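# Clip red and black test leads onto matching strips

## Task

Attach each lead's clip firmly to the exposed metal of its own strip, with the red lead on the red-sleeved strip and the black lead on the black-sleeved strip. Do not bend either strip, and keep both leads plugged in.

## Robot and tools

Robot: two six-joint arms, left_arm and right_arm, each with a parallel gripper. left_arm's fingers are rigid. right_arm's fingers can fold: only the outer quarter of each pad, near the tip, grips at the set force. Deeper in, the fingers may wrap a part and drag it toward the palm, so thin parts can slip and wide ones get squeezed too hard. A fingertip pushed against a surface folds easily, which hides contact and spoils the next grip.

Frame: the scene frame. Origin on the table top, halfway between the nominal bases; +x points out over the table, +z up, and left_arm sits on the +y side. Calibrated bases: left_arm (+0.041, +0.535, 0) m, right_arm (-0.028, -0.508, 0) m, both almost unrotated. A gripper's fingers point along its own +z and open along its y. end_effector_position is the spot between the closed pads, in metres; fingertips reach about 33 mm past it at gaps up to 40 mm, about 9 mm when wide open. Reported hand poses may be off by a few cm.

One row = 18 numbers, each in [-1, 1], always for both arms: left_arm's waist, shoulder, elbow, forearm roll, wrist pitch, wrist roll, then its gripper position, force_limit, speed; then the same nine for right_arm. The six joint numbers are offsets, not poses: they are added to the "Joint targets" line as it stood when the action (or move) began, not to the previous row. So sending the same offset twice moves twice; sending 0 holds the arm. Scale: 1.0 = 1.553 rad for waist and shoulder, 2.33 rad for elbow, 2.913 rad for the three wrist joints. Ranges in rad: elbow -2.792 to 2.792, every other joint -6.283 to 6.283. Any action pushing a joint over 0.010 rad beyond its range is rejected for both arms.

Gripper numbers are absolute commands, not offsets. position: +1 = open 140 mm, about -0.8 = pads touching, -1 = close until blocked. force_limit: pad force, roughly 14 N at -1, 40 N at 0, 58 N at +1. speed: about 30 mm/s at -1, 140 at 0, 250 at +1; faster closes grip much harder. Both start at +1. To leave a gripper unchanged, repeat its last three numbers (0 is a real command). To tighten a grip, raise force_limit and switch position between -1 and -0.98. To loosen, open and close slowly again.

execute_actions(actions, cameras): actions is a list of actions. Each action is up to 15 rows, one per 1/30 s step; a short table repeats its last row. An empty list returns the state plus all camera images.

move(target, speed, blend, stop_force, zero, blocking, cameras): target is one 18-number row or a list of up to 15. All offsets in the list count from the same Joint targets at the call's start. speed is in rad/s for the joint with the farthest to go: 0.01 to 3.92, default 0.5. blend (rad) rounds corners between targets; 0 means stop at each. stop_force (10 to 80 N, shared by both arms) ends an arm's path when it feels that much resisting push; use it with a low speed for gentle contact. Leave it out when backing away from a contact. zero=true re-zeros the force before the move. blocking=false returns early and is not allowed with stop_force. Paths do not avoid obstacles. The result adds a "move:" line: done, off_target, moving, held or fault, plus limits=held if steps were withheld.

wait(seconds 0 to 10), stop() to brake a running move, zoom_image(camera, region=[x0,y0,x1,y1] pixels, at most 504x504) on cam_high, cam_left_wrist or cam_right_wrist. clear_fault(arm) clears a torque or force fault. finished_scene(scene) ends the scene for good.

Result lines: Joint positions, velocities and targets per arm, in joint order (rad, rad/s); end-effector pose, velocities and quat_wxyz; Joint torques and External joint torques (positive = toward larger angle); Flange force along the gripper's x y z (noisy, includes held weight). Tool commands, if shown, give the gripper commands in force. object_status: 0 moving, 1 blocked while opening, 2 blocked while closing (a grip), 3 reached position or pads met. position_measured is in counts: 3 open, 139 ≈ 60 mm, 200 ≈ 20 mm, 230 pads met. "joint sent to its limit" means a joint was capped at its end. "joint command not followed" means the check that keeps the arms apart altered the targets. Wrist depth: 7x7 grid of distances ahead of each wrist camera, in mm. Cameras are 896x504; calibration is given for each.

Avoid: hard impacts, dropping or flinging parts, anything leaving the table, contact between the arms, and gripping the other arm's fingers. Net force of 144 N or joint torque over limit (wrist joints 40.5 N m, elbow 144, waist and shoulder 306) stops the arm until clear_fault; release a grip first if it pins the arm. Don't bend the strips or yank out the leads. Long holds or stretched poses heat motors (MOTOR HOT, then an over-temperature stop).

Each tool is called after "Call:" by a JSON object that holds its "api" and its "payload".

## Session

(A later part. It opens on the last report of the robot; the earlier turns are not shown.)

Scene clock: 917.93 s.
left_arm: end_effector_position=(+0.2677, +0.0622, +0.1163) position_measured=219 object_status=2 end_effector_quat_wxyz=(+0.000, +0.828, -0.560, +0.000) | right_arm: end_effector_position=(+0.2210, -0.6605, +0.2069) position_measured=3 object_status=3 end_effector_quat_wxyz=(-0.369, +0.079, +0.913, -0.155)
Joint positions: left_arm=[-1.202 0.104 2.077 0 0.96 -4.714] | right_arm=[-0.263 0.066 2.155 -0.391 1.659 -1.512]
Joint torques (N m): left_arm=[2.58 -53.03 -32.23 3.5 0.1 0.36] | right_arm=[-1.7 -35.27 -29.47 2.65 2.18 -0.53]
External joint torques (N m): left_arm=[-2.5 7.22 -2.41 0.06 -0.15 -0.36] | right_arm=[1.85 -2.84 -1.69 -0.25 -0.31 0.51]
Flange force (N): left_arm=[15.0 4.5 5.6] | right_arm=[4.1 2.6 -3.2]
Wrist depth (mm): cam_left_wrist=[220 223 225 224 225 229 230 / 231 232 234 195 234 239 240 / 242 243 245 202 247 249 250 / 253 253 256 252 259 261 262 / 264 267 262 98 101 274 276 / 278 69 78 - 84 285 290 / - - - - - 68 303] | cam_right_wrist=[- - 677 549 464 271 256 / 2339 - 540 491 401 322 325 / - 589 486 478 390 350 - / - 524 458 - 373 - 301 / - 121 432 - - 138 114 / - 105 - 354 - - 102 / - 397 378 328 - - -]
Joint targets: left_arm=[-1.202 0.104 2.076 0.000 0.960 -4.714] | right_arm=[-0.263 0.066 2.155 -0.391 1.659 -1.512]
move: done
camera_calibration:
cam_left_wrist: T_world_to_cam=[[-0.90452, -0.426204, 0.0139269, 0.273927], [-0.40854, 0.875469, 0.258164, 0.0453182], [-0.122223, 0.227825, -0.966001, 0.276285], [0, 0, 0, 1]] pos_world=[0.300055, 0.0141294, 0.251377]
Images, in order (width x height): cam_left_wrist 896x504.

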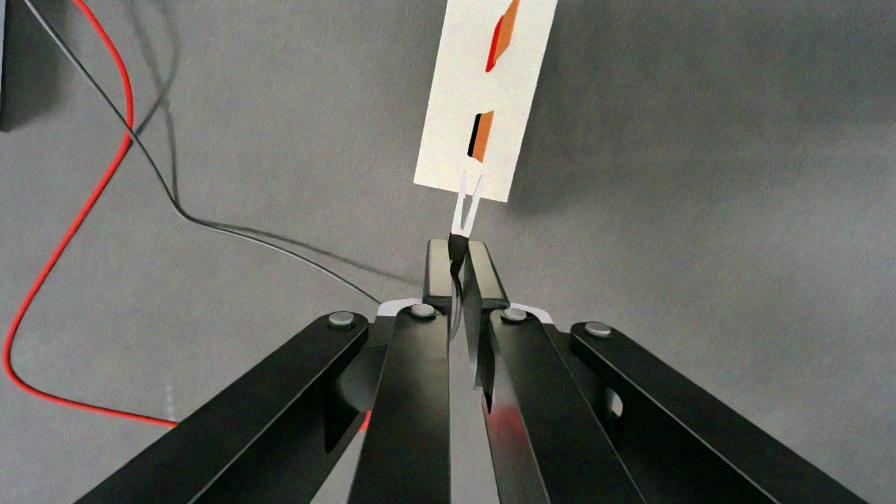

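Call:
{"api": "move", "payload": {"target": [-0.00214, 0.00857, -0.00655, 0, 0.00067, -0.00114, -1, -1, -1, 0, 0, 0, 0, 0, 0, 1, 1, 1], "speed": 0.02, "cameras": ["cam_left_wrist"]}}

Call:
{"api": "zoom_image", "payload": {"camera": "cam_left_wrist", "region": [420, 110, 540, 250]}}

Scene clock: 961.87 s.
left_arm: end_effector_position=(+0.2693, +0.0533, +0.1163) position_measured=219 object_status=2 end_effector_quat_wxyz=(+0.000, +0.828, -0.560, +0.000) | right_arm: end_effector_position=(+0.2210, -0.6605, +0.2069) position_measured=3 object_status=3 end_effector_quat_wxyz=(-0.369, +0.079, +0.913, -0.155)
Joint positions: left_arm=[-1.206 0.118 2.061 0 0.962 -4.717] | right_arm=[-0.263 0.066 2.155 -0.391 1.659 -1.512]
Joint torques (N m): left_arm=[2.33 -54.84 -32.59 3.54 0.16 0.3] | right_arm=[-2.09 -35.23 -29.34 2.66 2.21 -0.54]
External joint torques (N m): left_arm=[-2.27 7.82 -2.05 0.01 -0.21 -0.3] | right_arm=[2.16 -3.04 -1.83 -0.26 -0.34 0.52]
Flange force (N): left_arm=[15.2 3.9 6.6] | right_arm=[4.4 3.0 -3.6]
Wrist depth (mm): cam_left_wrist=[222 223 225 188 225 229 230 / 231 233 234 195 237 238 239 / 241 242 245 203 247 248 251 / 252 254 255 252 260 260 262 / 265 266 262 98 120 273 276 / 276 69 78 - 84 285 291 / - - - - - 68 302] | cam_right_wrist=[- - - 539 346 271 257 / 775 722 569 505 385 323 327 / - - - - 377 352 329 / 633 524 - - - 332 - / - 121 433 374 343 137 108 / - 105 395 369 - 295 102 / - 396 385 - 295 282 -]
Joint targets: left_arm=[-1.206 0.118 2.061 0.000 0.962 -4.717] | right_arm=[-0.263 0.066 2.155 -0.391 1.659 -1.512]
move: done
camera_calibration:
cam_left_wrist: T_world_to_cam=[[-0.90452, -0.426204, 0.0139269, 0.271671], [-0.40854, 0.875469, 0.258164, 0.0538044], [-0.122223, 0.227825, -0.966001, 0.278521], [0, 0, 0, 1]] pos_world=[0.301755, 0.00522942, 0.251377]
Images, in order (width x height): cam_left_wrist 896x504.

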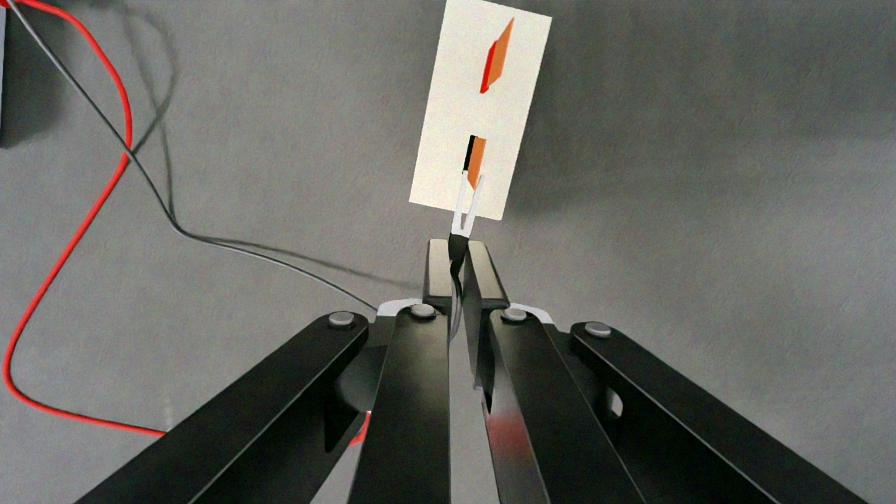

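Scaled by 3.600 from the camera's 896x504 image, which has a finer 1280x720 frame.

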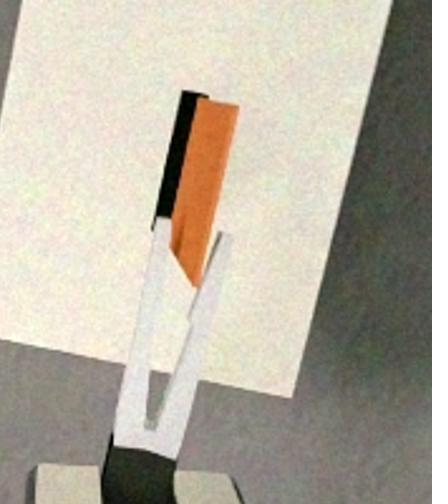

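Call:
{"api": "zoom_image", "payload": {"camera": "cam_left_wrist", "region": [445, 150, 500, 240]}}

Scaled by 5.600 from the camera's 896x504 image, which has a finer 1280x720 frame.

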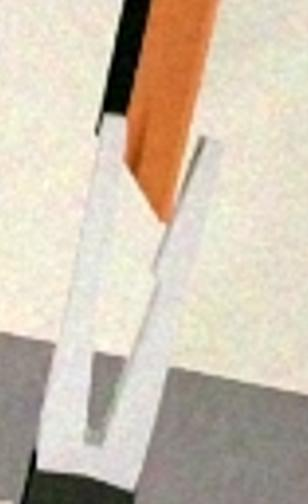

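Call:
{"api": "move", "payload": {"target": [-0.0007, 0.00522, -0.00407, 0, 0.00047, -0.00037, -1, -1, -1, 0, 0, 0, 0, 0, 0, 1, 1, 1], "speed": 0.015, "cameras": ["cam_left_wrist"]}}

Call:
{"api": "zoom_image", "payload": {"camera": "cam_left_wrist", "region": [445, 150, 500, 240]}}

Scene clock: 1019.97 s.
left_arm: end_effector_position=(+0.2708, +0.0480, +0.1163) position_measured=219 object_status=2 end_effector_quat_wxyz=(+0.000, +0.828, -0.560, +0.000) | right_arm: end_effector_position=(+0.2210, -0.6605, +0.2069) position_measured=3 object_status=3 end_effector_quat_wxyz=(-0.369, +0.079, +0.913, -0.155)
Joint positions: left_arm=[-1.207 0.126 2.052 0 0.964 -4.718] | right_arm=[-0.263 0.066 2.155 -0.391 1.659 -1.512]
Joint torques (N m): left_arm=[2.37 -55.6 -32.4 3.51 0.15 0.32] | right_arm=[-1.71 -35.55 -29.49 2.67 2.18 -0.55]
External joint torques (N m): left_arm=[-2.33 7.63 -2.37 0.05 -0.2 -0.32] | right_arm=[1.57 -2.73 -1.83 -0.27 -0.3 0.53]
Flange force (N): left_arm=[15.5 4.0 6.0] | right_arm=[3.8 2.0 -3.2]
Wrist depth (mm): cam_left_wrist=[222 223 225 222 225 228 230 / 231 232 234 195 236 238 240 / 242 242 244 202 248 248 251 / 252 253 256 253 260 261 263 / 264 266 263 98 120 274 276 / 277 69 79 - 84 285 291 / - - - - - 68 303] | cam_right_wrist=[2339 2448 - - 364 271 257 / - - 597 - 390 324 327 / - 545 547 427 399 354 - / - - - 401 388 333 300 / - 122 - - - 138 114 / - 113 381 331 325 - 102 / - 388 369 - 301 272 97]
Joint targets: left_arm=[-1.207 0.126 2.052 0.000 0.964 -4.718] | right_arm=[-0.263 0.066 2.155 -0.391 1.659 -1.512]
move: done
camera_calibration:
cam_left_wrist: T_world_to_cam=[[-0.904521, -0.426202, 0.0139275, 0.27077], [-0.408538, 0.87547, 0.258164, 0.0590566], [-0.122223, 0.227825, -0.966001, 0.279912], [0, 0, 0, 1]] pos_world=[0.303255, -0.0000705845, 0.251377]
Images, in order (width x height): cam_left_wrist 896x504.

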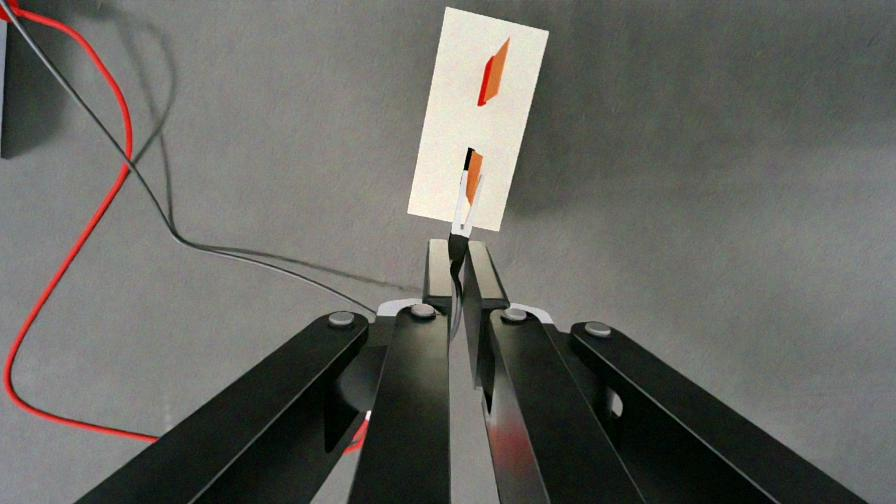

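Scaled by 5.600 from the camera's 896x504 image, which has a finer 1280x720 frame.

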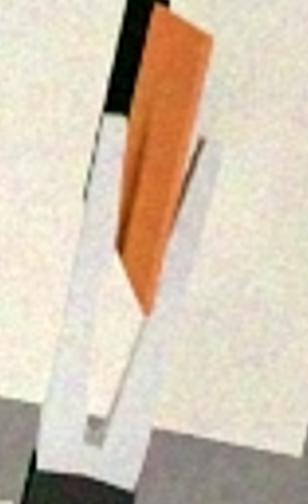

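Call:
{"api": "move", "payload": {"target": [0, 0, 0, 0, 0, 0, -0.35, -1, -1, 0, 0, 0, 0, 0, 0, 1, 1, 1], "cameras": ["all"]}}

Call:
{"api": "zoom_image", "payload": {"camera": "cam_left_wrist", "region": [400, 120, 540, 320]}}

Call:
{"api": "zoom_image", "payload": {"camera": "cam_high", "region": [380, 80, 490, 170]}}

Scene clock: 1032.50 s.
left_arm: end_effector_position=(+0.2708, +0.0479, +0.1163) position_measured=173 object_status=0 end_effector_quat_wxyz=(+0.000, +0.828, -0.560, +0.000) | right_arm: end_effector_position=(+0.2210, -0.6605, +0.2069) position_measured=3 object_status=3 end_effector_quat_wxyz=(-0.369, +0.079, +0.913, -0.155)
Joint positions: left_arm=[-1.207 0.126 2.052 0 0.964 -4.718] | right_arm=[-0.263 0.066 2.155 -0.391 1.659 -1.512]
Joint torques (N m): left_arm=[2.21 -55.21 -32.09 3.54 0.09 0.34] | right_arm=[-1.79 -35.28 -29.39 2.65 2.18 -0.52]
External joint torques (N m): left_arm=[-2.18 7.21 -2.67 0.03 -0.15 -0.34] | right_arm=[2.02 -3.29 -2.02 -0.23 -0.31 0.5]
Flange force (N): left_arm=[15.4 3.8 5.2] | right_arm=[4.8 2.6 -3.8]
Wrist depth (mm): cam_left_wrist=[221 223 224 222 225 228 230 / 231 233 234 197 236 238 240 / 241 242 245 202 248 249 251 / 254 251 254 255 259 261 263 / 264 266 96 267 130 272 276 / 275 - - 284 75 96 289 / - 71 - 298 - - 67] | cam_right_wrist=[2130 2879 - 550 464 271 257 / 1885 616 - 475 406 322 325 / - 540 - 440 407 353 319 / - - - 416 368 - - / - 121 - 376 347 138 108 / - 105 396 351 - - 102 / - - 380 - - 275 97]
Joint targets: left_arm=[-1.207 0.126 2.052 0.000 0.964 -4.718] | right_arm=[-0.263 0.066 2.155 -0.391 1.659 -1.512]
move: done
camera_calibration:
cam_left_wrist: T_world_to_cam=[[-0.904521, -0.426202, 0.0139275, 0.270727], [-0.408538, 0.87547, 0.258164, 0.0591442], [-0.122223, 0.227825, -0.966001, 0.279934], [0, 0, 0, 1]] pos_world=[0.303255, -0.000170584, 0.251377]

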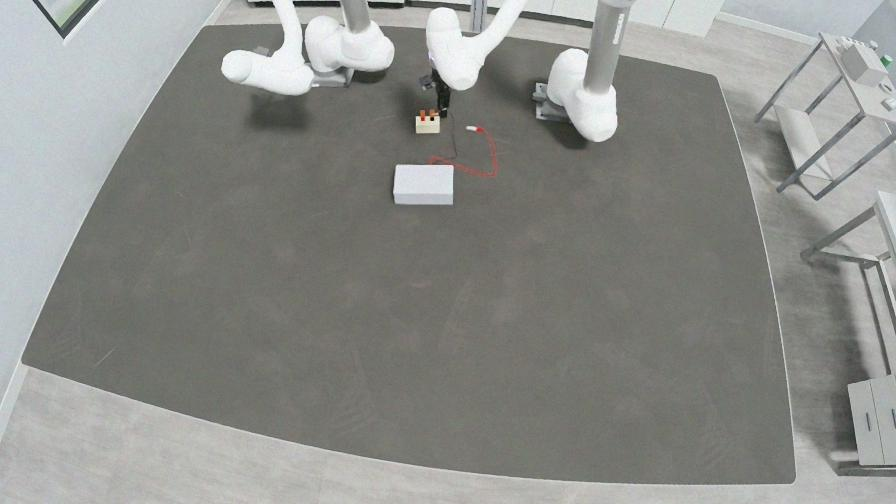

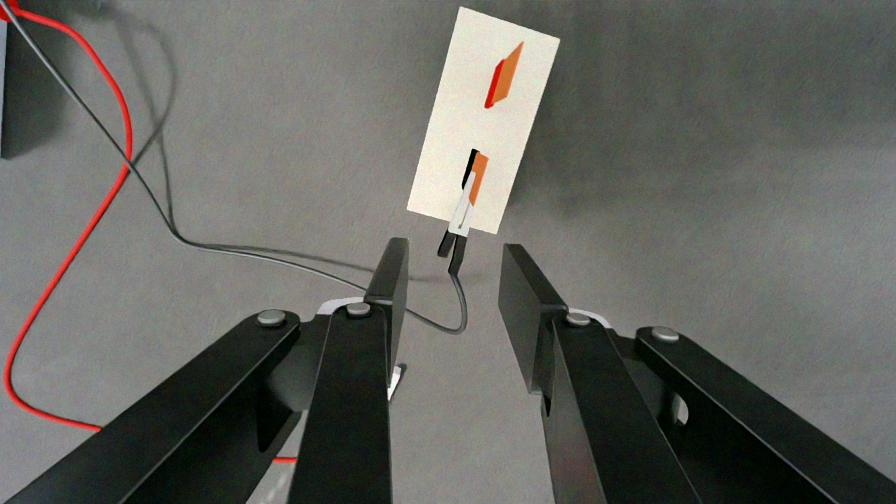

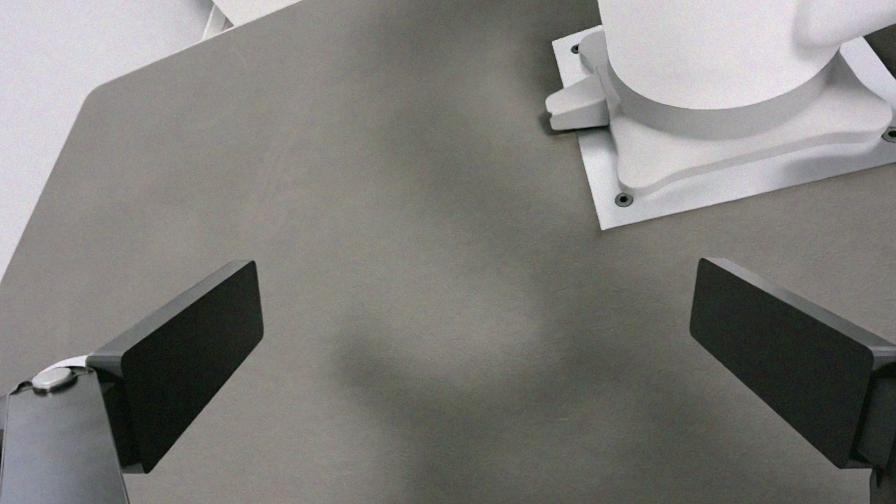

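Scaled by 2.520 from the camera's 896x504 image, which has a finer 1280x720 frame.

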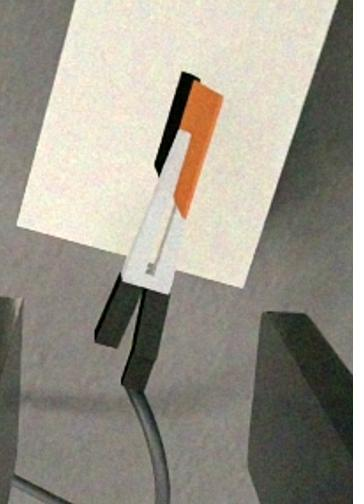

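Scaled by 4.582 from the camera's 896x504 image, which has a finer 1280x720 frame.

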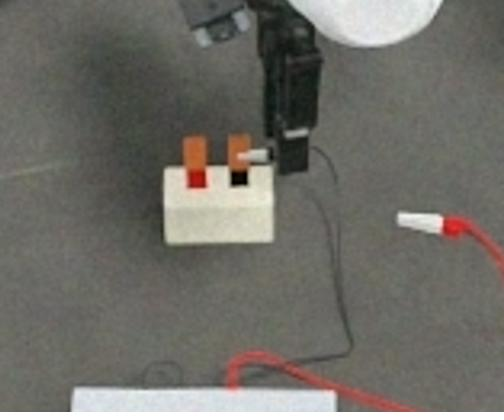

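Call:
{"api": "move", "payload": {"target": [0, -0.04821, -0.0388, 0, 0.05674, 0, -0.35, -1, -1, 0, 0, 0, 0, 0, 0, 1, 1, 1], "speed": 0.1, "cameras": ["all"]}}

Call:
{"api": "zoom_image", "payload": {"camera": "cam_left_wrist", "region": [380, 0, 580, 200]}}

Call:
{"api": "zoom_image", "payload": {"camera": "cam_high", "region": [380, 80, 490, 170]}}

Scene clock: 1061.20 s.
left_arm: end_effector_position=(+0.2708, +0.0479, +0.2002) position_measured=173 object_status=3 end_effector_quat_wxyz=(+0.000, +0.828, -0.560, +0.000) | right_arm: end_effector_position=(+0.2210, -0.6605, +0.2069) position_measured=3 object_status=3 end_effector_quat_wxyz=(-0.369, +0.079, +0.913, -0.155)
Joint positions: left_arm=[-1.207 0.051 1.961 0 1.129 -4.718] | right_arm=[-0.263 0.066 2.155 -0.391 1.659 -1.512]
Joint torques (N m): left_arm=[2.5 -50.69 -35.79 3.89 0.19 0.37] | right_arm=[-1.56 -35.24 -29.41 2.63 2.18 -0.55]
External joint torques (N m): left_arm=[-2.51 7.2 -2.43 0.03 -0.24 -0.37] | right_arm=[1.75 -3.24 -1.85 -0.22 -0.31 0.54]
Flange force (N): left_arm=[15.4 4.5 3.0] | right_arm=[4.8 2.3 -3.3]
Wrist depth (mm): cam_left_wrist=[257 298 299 299 302 304 307 / 273 308 313 275 316 318 322 / 323 323 328 331 330 332 334 / 337 337 342 336 343 348 349 / 344 351 95 353 130 362 368 / - - - 381 75 95 390 / - 71 - 399 - - 67] | cam_right_wrist=[- 716 662 547 473 272 257 / - 684 - 481 393 324 325 / 660 605 - 442 - 347 - / 615 549 - - 382 327 306 / 574 122 427 389 344 138 108 / - 105 - - 322 - 102 / - - 361 - 296 282 -]
Joint targets: left_arm=[-1.207 0.051 1.961 0.000 1.129 -4.718] | right_arm=[-0.263 0.066 2.155 -0.391 1.659 -1.512]
move: done
camera_calibration:
cam_left_wrist: T_world_to_cam=[[-0.904532, -0.42618, 0.0138382, 0.269633], [-0.408546, 0.875486, 0.258098, 0.0373951], [-0.122112, 0.227805, -0.96602, 0.361028], [0, 0, 0, 1]] pos_world=[0.303255, -0.0000706494, 0.335378]

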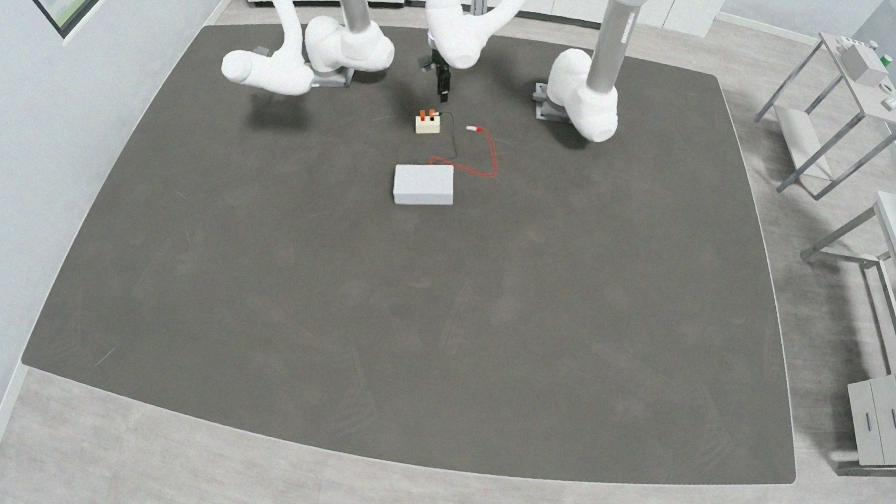

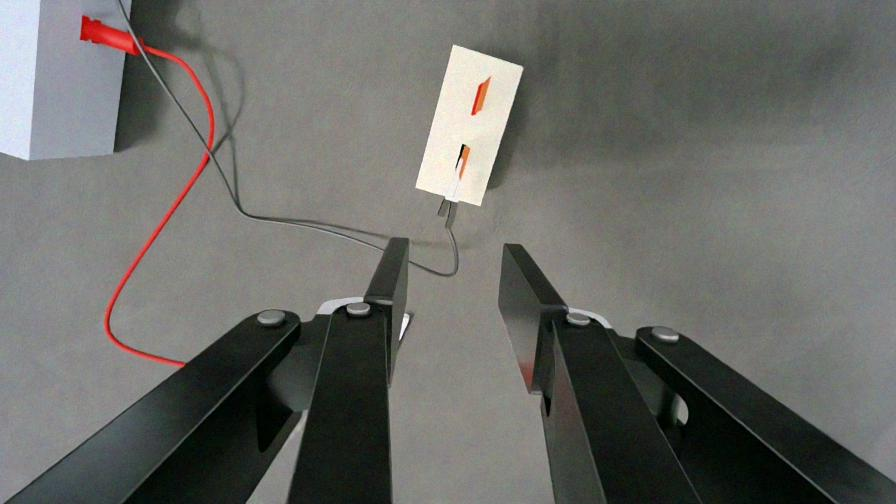

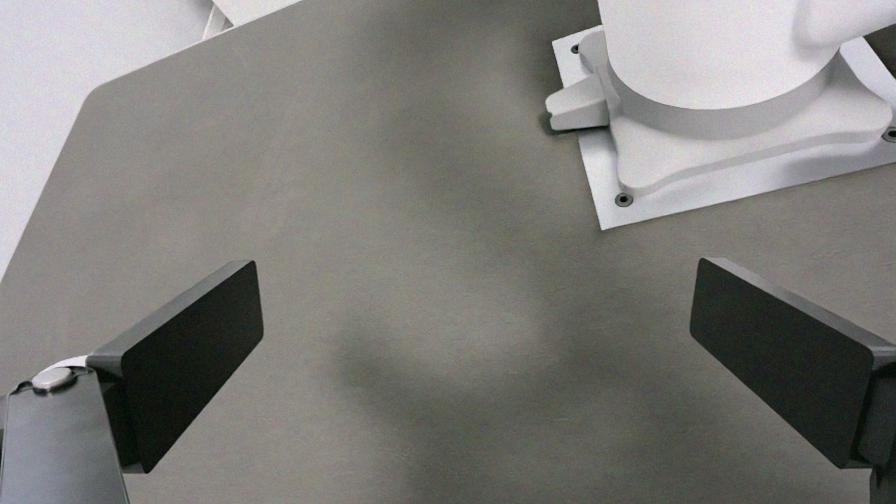

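Scaled by 2.520 from the camera's 896x504 image, which has a finer 1280x720 frame.

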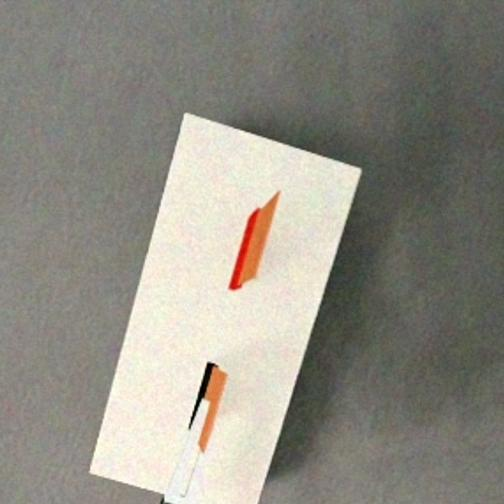

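Scaled by 4.582 from the camera's 896x504 image, which has a finer 1280x720 frame.

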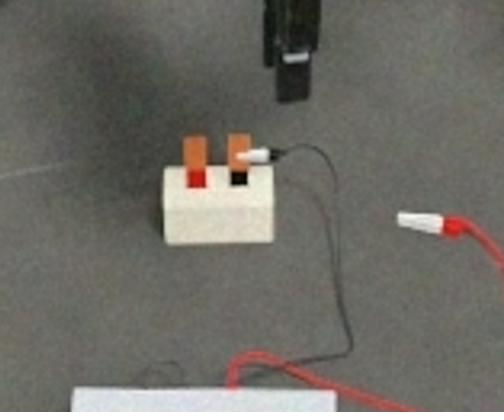

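Call:
{"api": "move", "payload": {"target": [0.08223, -0.07897, 0.14197, 0, -0.0715, 0.20261, -0.35, -1, -1, 0, 0, 0, 0, 0, 0, 1, 1, 1], "speed": 0.4, "cameras": ["cam_left_wrist"]}}

Call:
{"api": "zoom_image", "payload": {"camera": "cam_left_wrist", "region": [360, 100, 560, 300]}}

Scene clock: 1085.17 s.
left_arm: end_effector_position=(+0.2651, +0.2004, +0.1002) position_measured=173 object_status=3 end_effector_quat_wxyz=(+0.000, -0.678, +0.735, +0.000) | right_arm: end_effector_position=(+0.2210, -0.6605, +0.2069) position_measured=3 object_status=3 end_effector_quat_wxyz=(-0.369, +0.079, +0.913, -0.155)
Joint positions: left_arm=[-1.079 -0.072 2.292 0 0.921 -4.128] | right_arm=[-0.263 0.066 2.155 -0.391 1.659 -1.512]
Joint torques (N m): left_arm=[2.12 -33.19 -30.49 3.38 0.14 0.48] | right_arm=[-1.72 -35.23 -29.39 2.64 2.18 -0.53]
External joint torques (N m): left_arm=[-2.11 6.96 -3.21 0.06 -0.18 -0.48] | right_arm=[1.84 -3.11 -1.77 -0.23 -0.3 0.51]
Flange force (N): left_arm=[16.8 -5.1 6.0] | right_arm=[4.6 2.5 -3.3]
Wrist depth (mm): cam_left_wrist=[207 209 210 212 213 214 216 / 216 218 218 221 222 223 225 / 226 227 229 230 232 234 235 / 236 238 239 239 241 244 246 / 248 246 96 253 122 255 259 / 257 - - 265 75 - 272 / - 71 - 281 - - 67] | cam_right_wrist=[- 809 647 559 342 271 258 / - - - - 389 323 326 / - - 504 468 - 350 330 / 611 - - 418 384 - 309 / - 121 433 - - 138 108 / - 105 - 374 319 - 102 / - 411 - 331 304 278 -]
Joint targets: left_arm=[-1.079 -0.072 2.292 0.000 0.921 -4.128] | right_arm=[-0.263 0.066 2.155 -0.391 1.659 -1.512]
move: done
camera_calibration:
cam_left_wrist: T_world_to_cam=[[-0.999664, 0.0220238, 0.0136513, 0.266259], [0.0248032, 0.965771, 0.258209, -0.205613], [-0.00749723, 0.258461, -0.965993, 0.192467], [0, 0, 0, 1]] pos_world=[0.272712, 0.142966, 0.235378]
Images, in order (width x height): cam_left_wrist 896x504.

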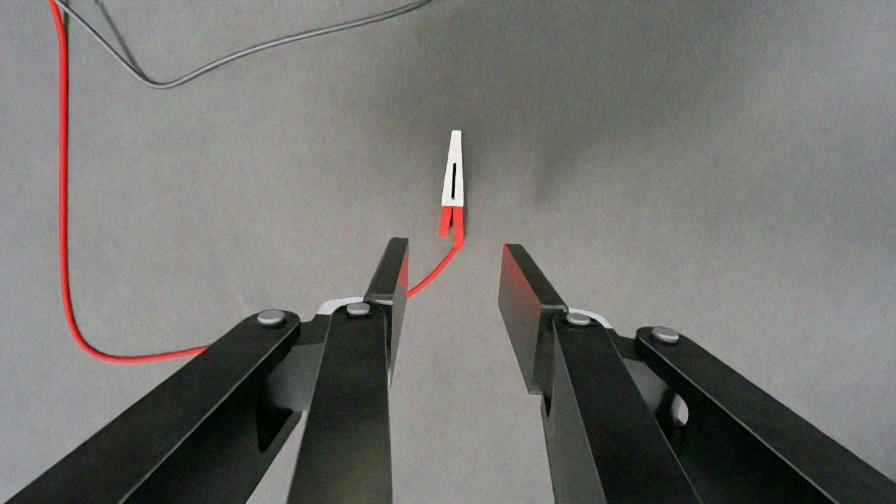

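Scaled by 2.520 from the camera's 896x504 image, which has a finer 1280x720 frame.

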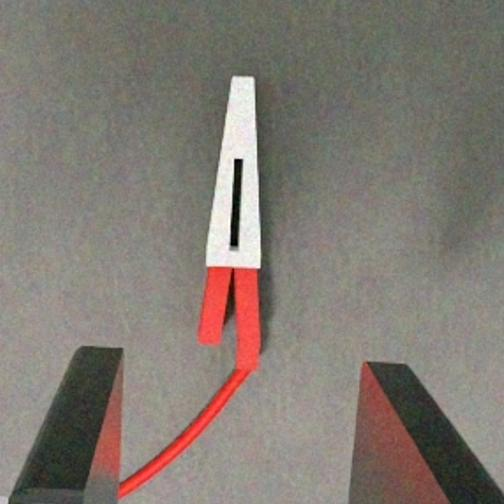

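Call:
{"api": "move", "payload": {"target": [[0, 0.06052, 0.02689, 0, -0.05373, 0, -0.35, -1, -1, 0, 0, 0, 0, 0, 0, 1, 1, 1], [0, 0.06052, 0.02689, 0, -0.05373, 0, -1, -1, -1, 0, 0, 0, 0, 0, 0, 1, 1, 1]], "speed": 0.1, "cameras": ["cam_left_wrist"]}}

Call:
{"api": "zoom_image", "payload": {"camera": "cam_left_wrist", "region": [400, 120, 520, 300]}}

Scene clock: 1096.70 s.
left_arm: end_effector_position=(+0.2651, +0.2004, +0.0363) position_measured=217 object_status=2 end_effector_quat_wxyz=(+0.000, -0.678, +0.735, +0.000) | right_arm: end_effector_position=(+0.2210, -0.6605, +0.2069) position_measured=3 object_status=3 end_effector_quat_wxyz=(-0.369, +0.079, +0.913, -0.155)
Joint positions: left_arm=[-1.079 0.022 2.355 0 0.764 -4.128] | right_arm=[-0.263 0.066 2.155 -0.391 1.659 -1.512]
Joint torques (N m): left_arm=[2.12 -38.22 -26.21 2.87 0.28 0.4] | right_arm=[-1.86 -35.35 -29.41 2.64 2.19 -0.56]
External joint torques (N m): left_arm=[-2.1 6.54 -3.03 0.11 -0.33 -0.4] | right_arm=[1.82 -2.8 -1.81 -0.25 -0.32 0.55]
Flange force (N): left_arm=[15.4 -4.3 8.9] | right_arm=[3.9 2.5 -3.3]
Wrist depth (mm): cam_left_wrist=[150 153 153 153 155 156 157 / 158 158 159 160 162 163 164 / 164 165 166 167 169 170 171 / 172 173 174 173 176 178 179 / 180 181 180 101 105 187 188 / 189 69 79 80 83 194 198 / - - - - - 68 207] | cam_right_wrist=[- 2471 - - 324 271 258 / - - 571 504 401 324 326 / 700 597 495 - - 353 322 / 662 551 - 398 390 - - / 569 122 442 362 - 137 114 / - 105 404 354 - 299 103 / - 414 - - - 278 97]
Joint targets: left_arm=[-1.079 0.022 2.355 0.000 0.764 -4.128] | right_arm=[-0.263 0.066 2.155 -0.391 1.659 -1.512]
move: done
camera_calibration:
cam_left_wrist: T_world_to_cam=[[-0.999659, 0.0221875, 0.0138029, 0.26708], [0.0250012, 0.965742, 0.258296, -0.189178], [-0.00759909, 0.258552, -0.965967, 0.13075], [0, 0, 0, 1]] pos_world=[0.272712, 0.142965, 0.171477]
Images, in order (width x height): cam_left_wrist 896x504.

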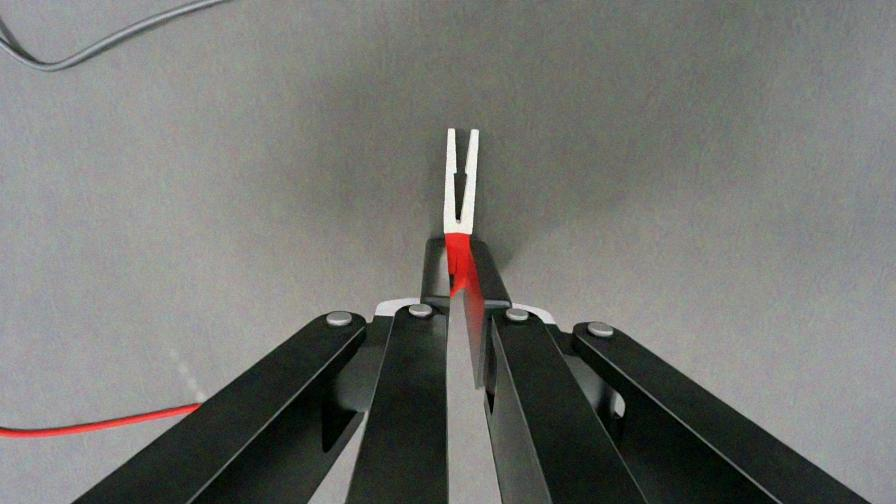

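Scaled by 2.800 from the camera's 896x504 image, which has a finer 1280x720 frame.

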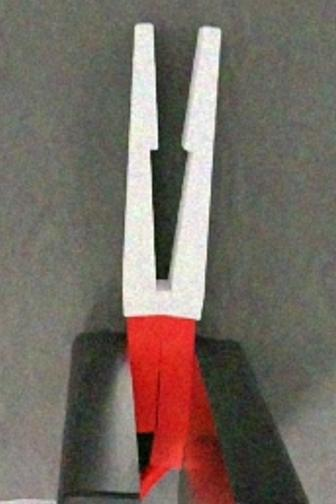

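Call:
{"api": "move", "payload": {"target": [[0, -0.13768, -0.0903, 0, 0.14563, 0, -1, -1, -1, 0, 0, 0, 0, 0, 0, 1, 1, 1], [0.02146, 0.05341, -0.21951, 0, 0.14711, 0.52311, -1, -1, -1, 0, 0, 0, 0, 0, 0, 1, 1, 1]], "speed": [0.15, 0.5], "cameras": ["all"]}}

Call:
{"api": "zoom_image", "payload": {"camera": "cam_high", "region": [340, 80, 520, 220]}}

Scene clock: 1185.90 s.
left_arm: end_effector_position=(+0.3704, +0.0501, +0.2303) position_measured=217 object_status=2 end_effector_quat_wxyz=(+0.000, +0.000, +1.000, +0.000) | right_arm: end_effector_position=(+0.2210, -0.6605, +0.2069) position_measured=3 object_status=3 end_effector_quat_wxyz=(-0.369, +0.079, +0.913, -0.155)
Joint positions: left_arm=[-1.046 0.105 1.843 0 1.193 -2.604] | right_arm=[-0.263 0.066 2.155 -0.391 1.659 -1.512]
Joint torques (N m): left_arm=[1.92 -57.68 -36.71 3.91 0.17 0.36] | right_arm=[-1.82 -35.43 -29.33 2.64 2.16 -0.54]
External joint torques (N m): left_arm=[-1.88 7.13 -2.6 0.09 -0.14 -0.36] | right_arm=[1.82 -2.73 -1.7 -0.25 -0.29 0.53]
Flange force (N): left_arm=[-5.5 -14.9 1.5] | right_arm=[3.9 2.6 -3.2]
Wrist depth (mm): cam_left_wrist=[323 324 323 326 331 333 335 / 335 338 339 341 346 345 349 / 348 355 354 356 359 362 364 / 369 368 371 366 376 378 381 / 378 380 382 100 101 398 398 / 401 - 79 - 83 414 429 / - - - - - 68 438] | cam_right_wrist=[- 2339 - 524 432 271 260 / - - - 491 402 324 327 / - 583 562 - 390 349 325 / 590 541 - - - 332 - / - 121 - 373 350 138 108 / - 105 - 355 - - 102 / - 398 375 321 - 283 97]
Joint targets: left_arm=[-1.046 0.105 1.843 0.000 1.193 -2.604] | right_arm=[-0.263 0.066 2.155 -0.391 1.659 -1.512]
move: done
camera_calibration:
cam_left_wrist: T_world_to_cam=[[-0.0584223, 0.998195, 0.0138997, -0.0245688], [0.964461, 0.052843, 0.258886, -0.399098], [0.257685, 0.0285304, -0.965808, 0.270978], [0, 0, 0, 1]] pos_world=[0.313652, 0.0378829, 0.365375]

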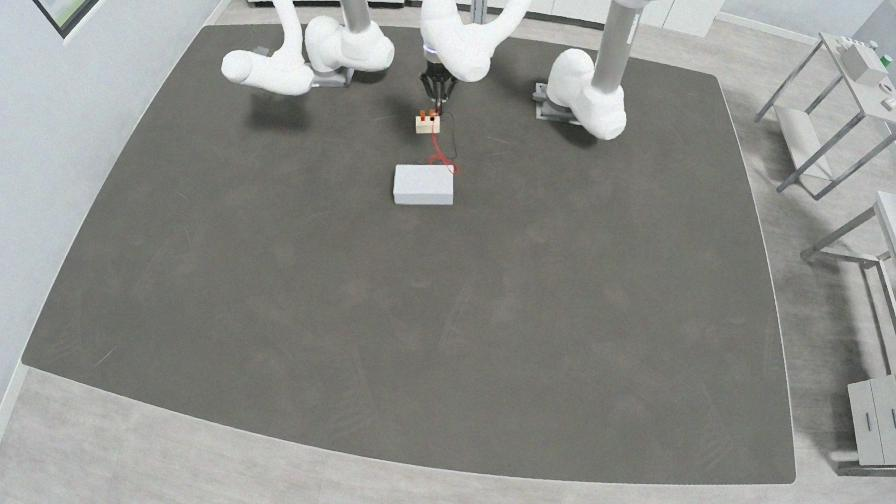

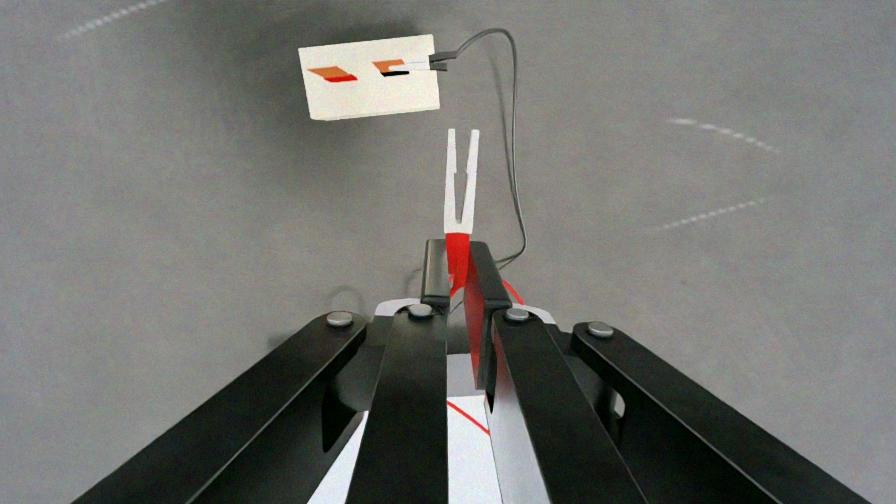

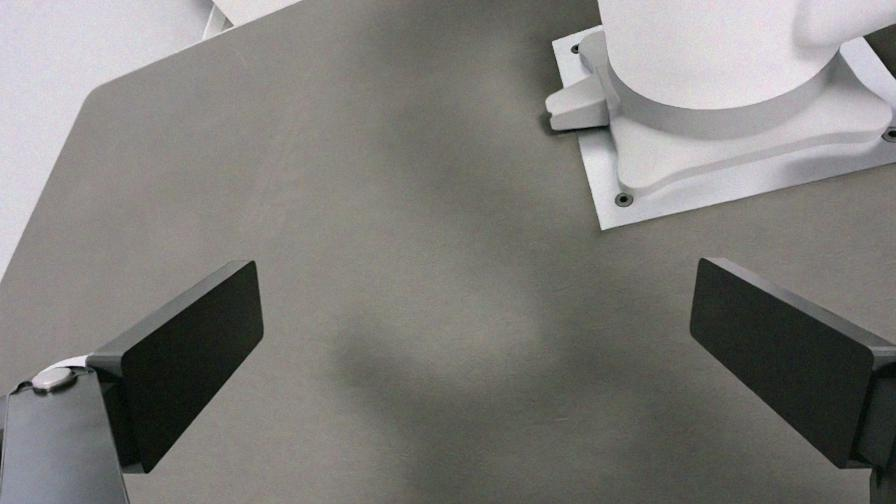

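Scaled by 2.800 from the camera's 896x504 image, which has a finer 1280x720 frame.

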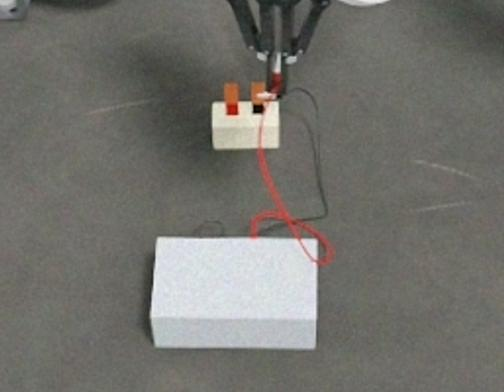

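Call:
{"api": "zoom_image", "payload": {"camera": "cam_left_wrist", "region": [290, 20, 460, 140]}}

Scaled by 2.965 from the camera's 896x504 image, which has a finer 1280x720 frame.

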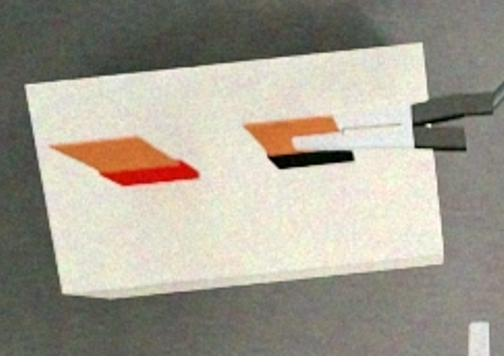

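Call:
{"api": "move", "payload": {"target": [[-0.06146, 0.11019, -0.08996, 0, 0.01321, 0.20688, -1, -1, -1, 0, 0, 0, 0, 0, 0, 1, 1, 1], [-0.132, 0.1256, -0.07902, 0, -0.00376, 0.41614, -1, -1, -1, 0, 0, 0, 0, 0, 0, 1, 1, 1]], "speed": 0.35, "blend": [0.08, 0], "cameras": ["all"]}}

Call:
{"api": "zoom_image", "payload": {"camera": "cam_high", "region": [340, 80, 520, 220]}}

Call:
{"api": "zoom_image", "payload": {"camera": "cam_left_wrist", "region": [380, 0, 580, 250]}}

Scene clock: 1212.67 s.
left_arm: end_effector_position=(+0.3027, -0.1165, +0.2003) position_measured=217 object_status=2 end_effector_quat_wxyz=(+0.000, +0.651, +0.759, +0.000) | right_arm: end_effector_position=(+0.2210, -0.6605, +0.2069) position_measured=3 object_status=3 end_effector_quat_wxyz=(-0.369, +0.079, +0.913, -0.155)
Joint positions: left_arm=[-1.251 0.3 1.659 0 1.182 -1.392] | right_arm=[-0.263 0.066 2.155 -0.391 1.659 -1.512]
Joint torques (N m): left_arm=[2.58 -78.21 -36.54 3.95 0.16 -0.05] | right_arm=[-1.86 -35.21 -29.34 2.64 2.22 -0.54]
External joint torques (N m): left_arm=[-2.58 8.14 -2.6 0.09 -0.12 0.05] | right_arm=[1.92 -3.21 -2.13 -0.22 -0.35 0.53]
Flange force (N): left_arm=[-17.6 0.4 2.3] | right_arm=[4.5 2.5 -3.9]
Wrist depth (mm): cam_left_wrist=[296 298 300 296 304 305 269 / 308 309 312 312 316 317 259 / 322 325 326 327 328 332 269 / 336 339 341 166 345 348 351 / 353 353 350 100 355 365 367 / - - 79 - 83 379 391 / - - - - - 68 400] | cam_right_wrist=[- - - - 330 271 256 / - - - - 389 323 327 / - 595 - - - 352 - / - 546 - - - 342 - / - 121 - 407 334 138 108 / - 113 391 - 319 - 102 / - 399 371 321 306 276 94]
Joint targets: left_arm=[-1.251 0.300 1.659 0.000 1.182 -1.392] | right_arm=[-0.263 0.066 2.155 -0.391 1.659 -1.512]
move: done
camera_calibration:
cam_left_wrist: T_world_to_cam=[[0.977486, 0.210511, 0.0143689, -0.267303], [0.199729, -0.945079, 0.258718, -0.20191], [0.0680428, -0.250023, -0.965846, 0.289173], [0, 0, 0, 1]] pos_world=[0.281937, -0.0622509, 0.335375]

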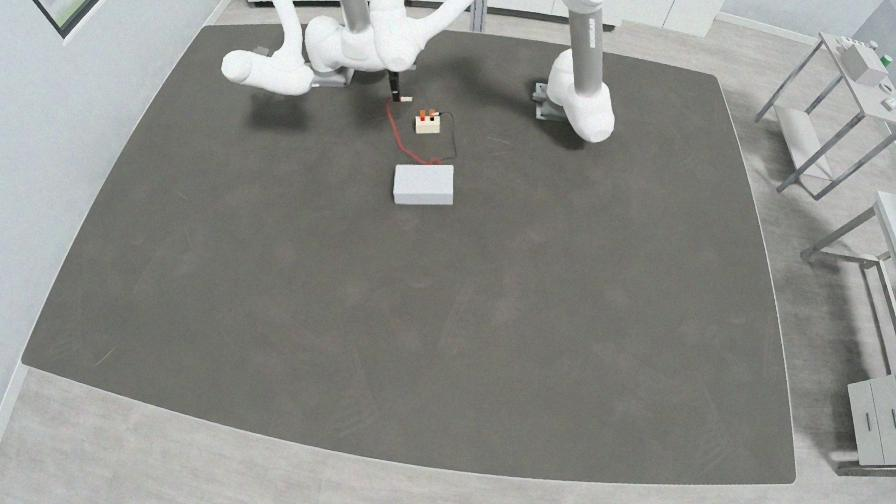

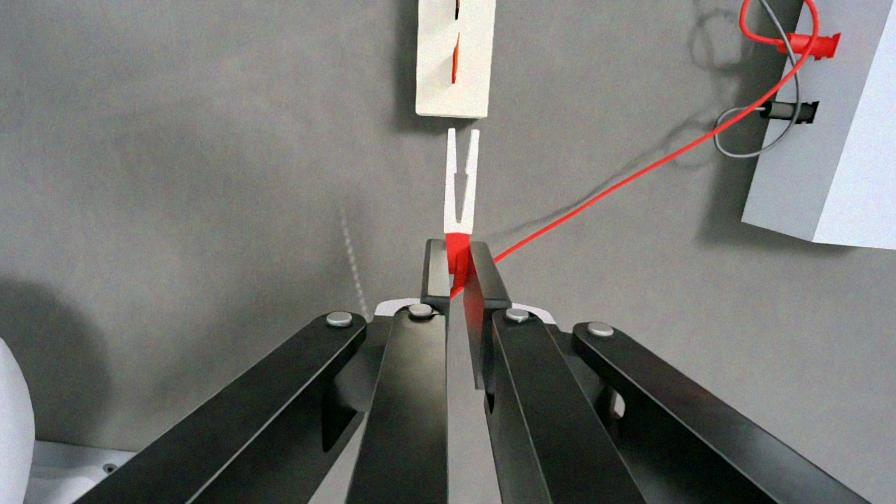

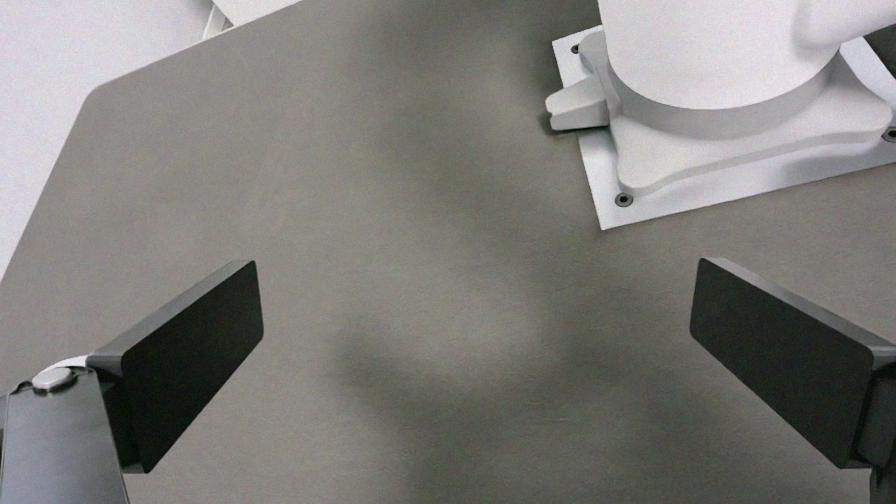

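Scaled by 2.800 from the camera's 896x504 image, which has a finer 1280x720 frame.

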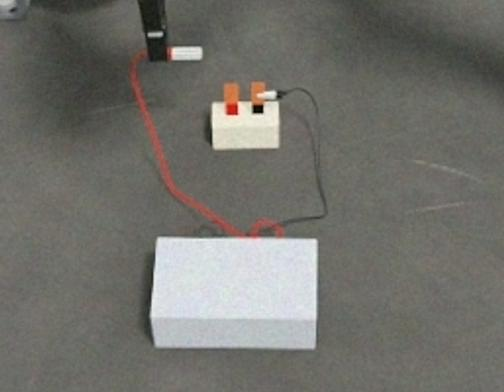

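Scaled by 2.016 from the camera's 896x504 image, which has a finer 1280x720 frame.

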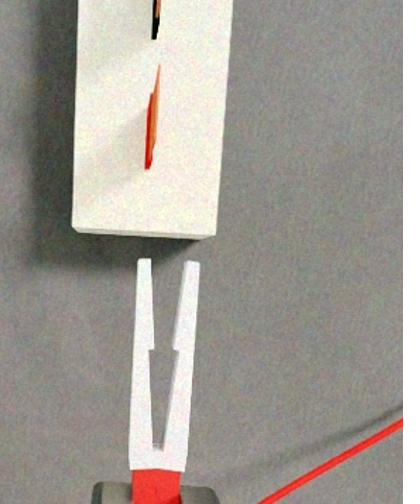

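Call:
{"api": "move", "payload": {"target": [0, 0.03855, 0.03511, 0, -0.04863, 0, -1, -1, -1, 0, 0, 0, 0, 0, 0, 1, 1, 1], "speed": 0.12, "cameras": ["cam_left_wrist"]}}

Call:
{"api": "zoom_image", "payload": {"camera": "cam_left_wrist", "region": [400, 40, 520, 240]}}

Scene clock: 1226.83 s.
left_arm: end_effector_position=(+0.3026, -0.1165, +0.1174) position_measured=217 object_status=2 end_effector_quat_wxyz=(+0.000, +0.651, +0.759, +0.000) | right_arm: end_effector_position=(+0.2210, -0.6605, +0.2069) position_measured=3 object_status=3 end_effector_quat_wxyz=(-0.369, +0.079, +0.913, -0.155)
Joint positions: left_arm=[-1.251 0.36 1.741 0 1.04 -1.392] | right_arm=[-0.263 0.066 2.155 -0.391 1.659 -1.512]
Joint torques (N m): left_arm=[2.46 -81.54 -33.62 3.72 0.12 0.36] | right_arm=[-1.74 -35.26 -29.48 2.67 2.2 -0.53]
External joint torques (N m): left_arm=[-2.44 8.12 -2.9 0.04 -0.08 -0.36] | right_arm=[1.67 -2.81 -1.86 -0.26 -0.33 0.51]
Flange force (N): left_arm=[-17.7 0.0 4.3] | right_arm=[3.9 2.1 -3.3]
Wrist depth (mm): cam_left_wrist=[223 224 226 187 227 230 231 / 233 233 235 238 237 239 239 / 242 243 244 245 248 249 248 / 250 254 257 253 259 261 263 / 266 266 264 100 105 273 276 / 277 69 79 - 83 281 289 / - - - - - 68 302] | cam_right_wrist=[- 2620 655 540 320 271 257 / - - 577 - 390 323 326 / - 578 500 - - 354 - / 630 507 - - - 325 313 / - 122 433 - 345 138 114 / - 105 - - 319 302 102 / - 390 - - 299 - -]
Joint targets: left_arm=[-1.251 0.360 1.741 0.000 1.040 -1.392] | right_arm=[-0.263 0.066 2.155 -0.391 1.659 -1.512]
move: done
camera_calibration:
cam_left_wrist: T_world_to_cam=[[0.977525, 0.210327, 0.0144216, -0.266051], [0.199538, -0.94512, 0.258714, -0.18039], [0.0680446, -0.250021, -0.965846, 0.20911], [0, 0, 0, 1]] pos_world=[0.281837, -0.0622504, 0.252475]
Images, in order (width x height): cam_left_wrist 896x504.

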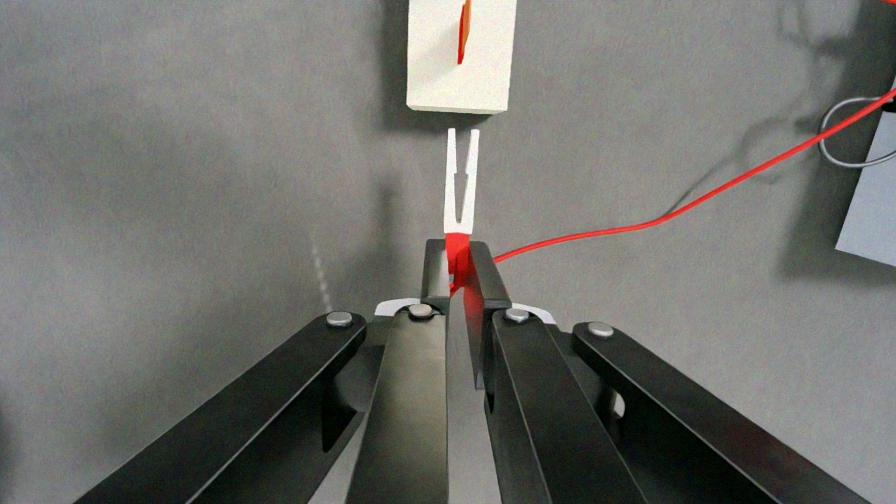

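Scaled by 2.520 from the camera's 896x504 image, which has a finer 1280x720 frame.

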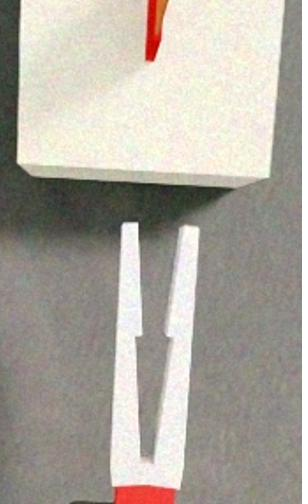

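Call:
{"api": "move", "payload": {"target": [0.00164, -0.01995, 0.01909, 0, -0.00463, 0.00087, -1, -1, -1, 0, 0, 0, 0, 0, 0, 1, 1, 1], "speed": 0.04, "cameras": ["cam_left_wrist"]}}

Call:
{"api": "zoom_image", "payload": {"camera": "cam_left_wrist", "region": [410, 40, 510, 240]}}

Scene clock: 1261.27 s.
left_arm: end_effector_position=(+0.2971, -0.0951, +0.1173) position_measured=217 object_status=2 end_effector_quat_wxyz=(+0.000, +0.651, +0.759, +0.000) | right_arm: end_effector_position=(+0.2210, -0.6605, +0.2069) position_measured=3 object_status=3 end_effector_quat_wxyz=(-0.369, +0.079, +0.913, -0.155)
Joint positions: left_arm=[-1.248 0.329 1.785 0 1.027 -1.389] | right_arm=[-0.263 0.066 2.155 -0.391 1.659 -1.512]
Joint torques (N m): left_arm=[2.55 -76.88 -33.29 3.68 0.22 0.34] | right_arm=[-1.49 -35.34 -29.43 2.63 2.17 -0.56]
External joint torques (N m): left_arm=[-2.59 6.89 -2.93 0.05 -0.19 -0.34] | right_arm=[1.55 -2.84 -1.7 -0.24 -0.29 0.54]
Flange force (N): left_arm=[-15.9 -0.7 3.6] | right_arm=[4.1 2.1 -3.0]
Wrist depth (mm): cam_left_wrist=[223 224 225 187 228 229 230 / 232 233 236 195 236 238 240 / 243 243 245 245 249 250 247 / 253 255 256 166 259 262 258 / 264 266 264 100 120 274 276 / 276 69 79 - 83 285 292 / - - - - - 68 66] | cam_right_wrist=[- 2673 645 577 359 270 256 / 1940 637 569 - 405 323 327 / - - 529 450 409 354 327 / - - - 408 - - - / - 121 409 388 342 138 108 / - 105 396 347 327 295 102 / - - - 333 305 280 97]
Joint targets: left_arm=[-1.248 0.329 1.785 0.000 1.027 -1.389] | right_arm=[-0.263 0.066 2.155 -0.391 1.659 -1.512]
move: done
camera_calibration:
cam_left_wrist: T_world_to_cam=[[0.977525, 0.210327, 0.0144216, -0.265153], [0.199538, -0.94512, 0.258714, -0.159136], [0.0680446, -0.250021, -0.965846, 0.214714], [0, 0, 0, 1]] pos_world=[0.276337, -0.0409504, 0.252375]
Images, in order (width x height): cam_left_wrist 896x504.

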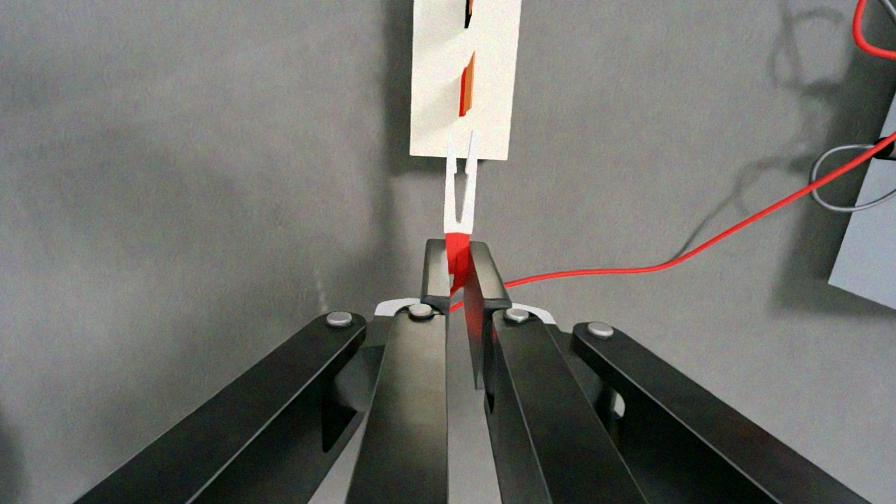

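Scaled by 2.520 from the camera's 896x504 image, which has a finer 1280x720 frame.

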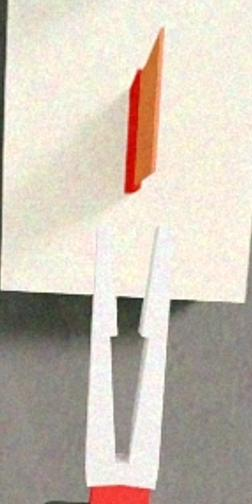

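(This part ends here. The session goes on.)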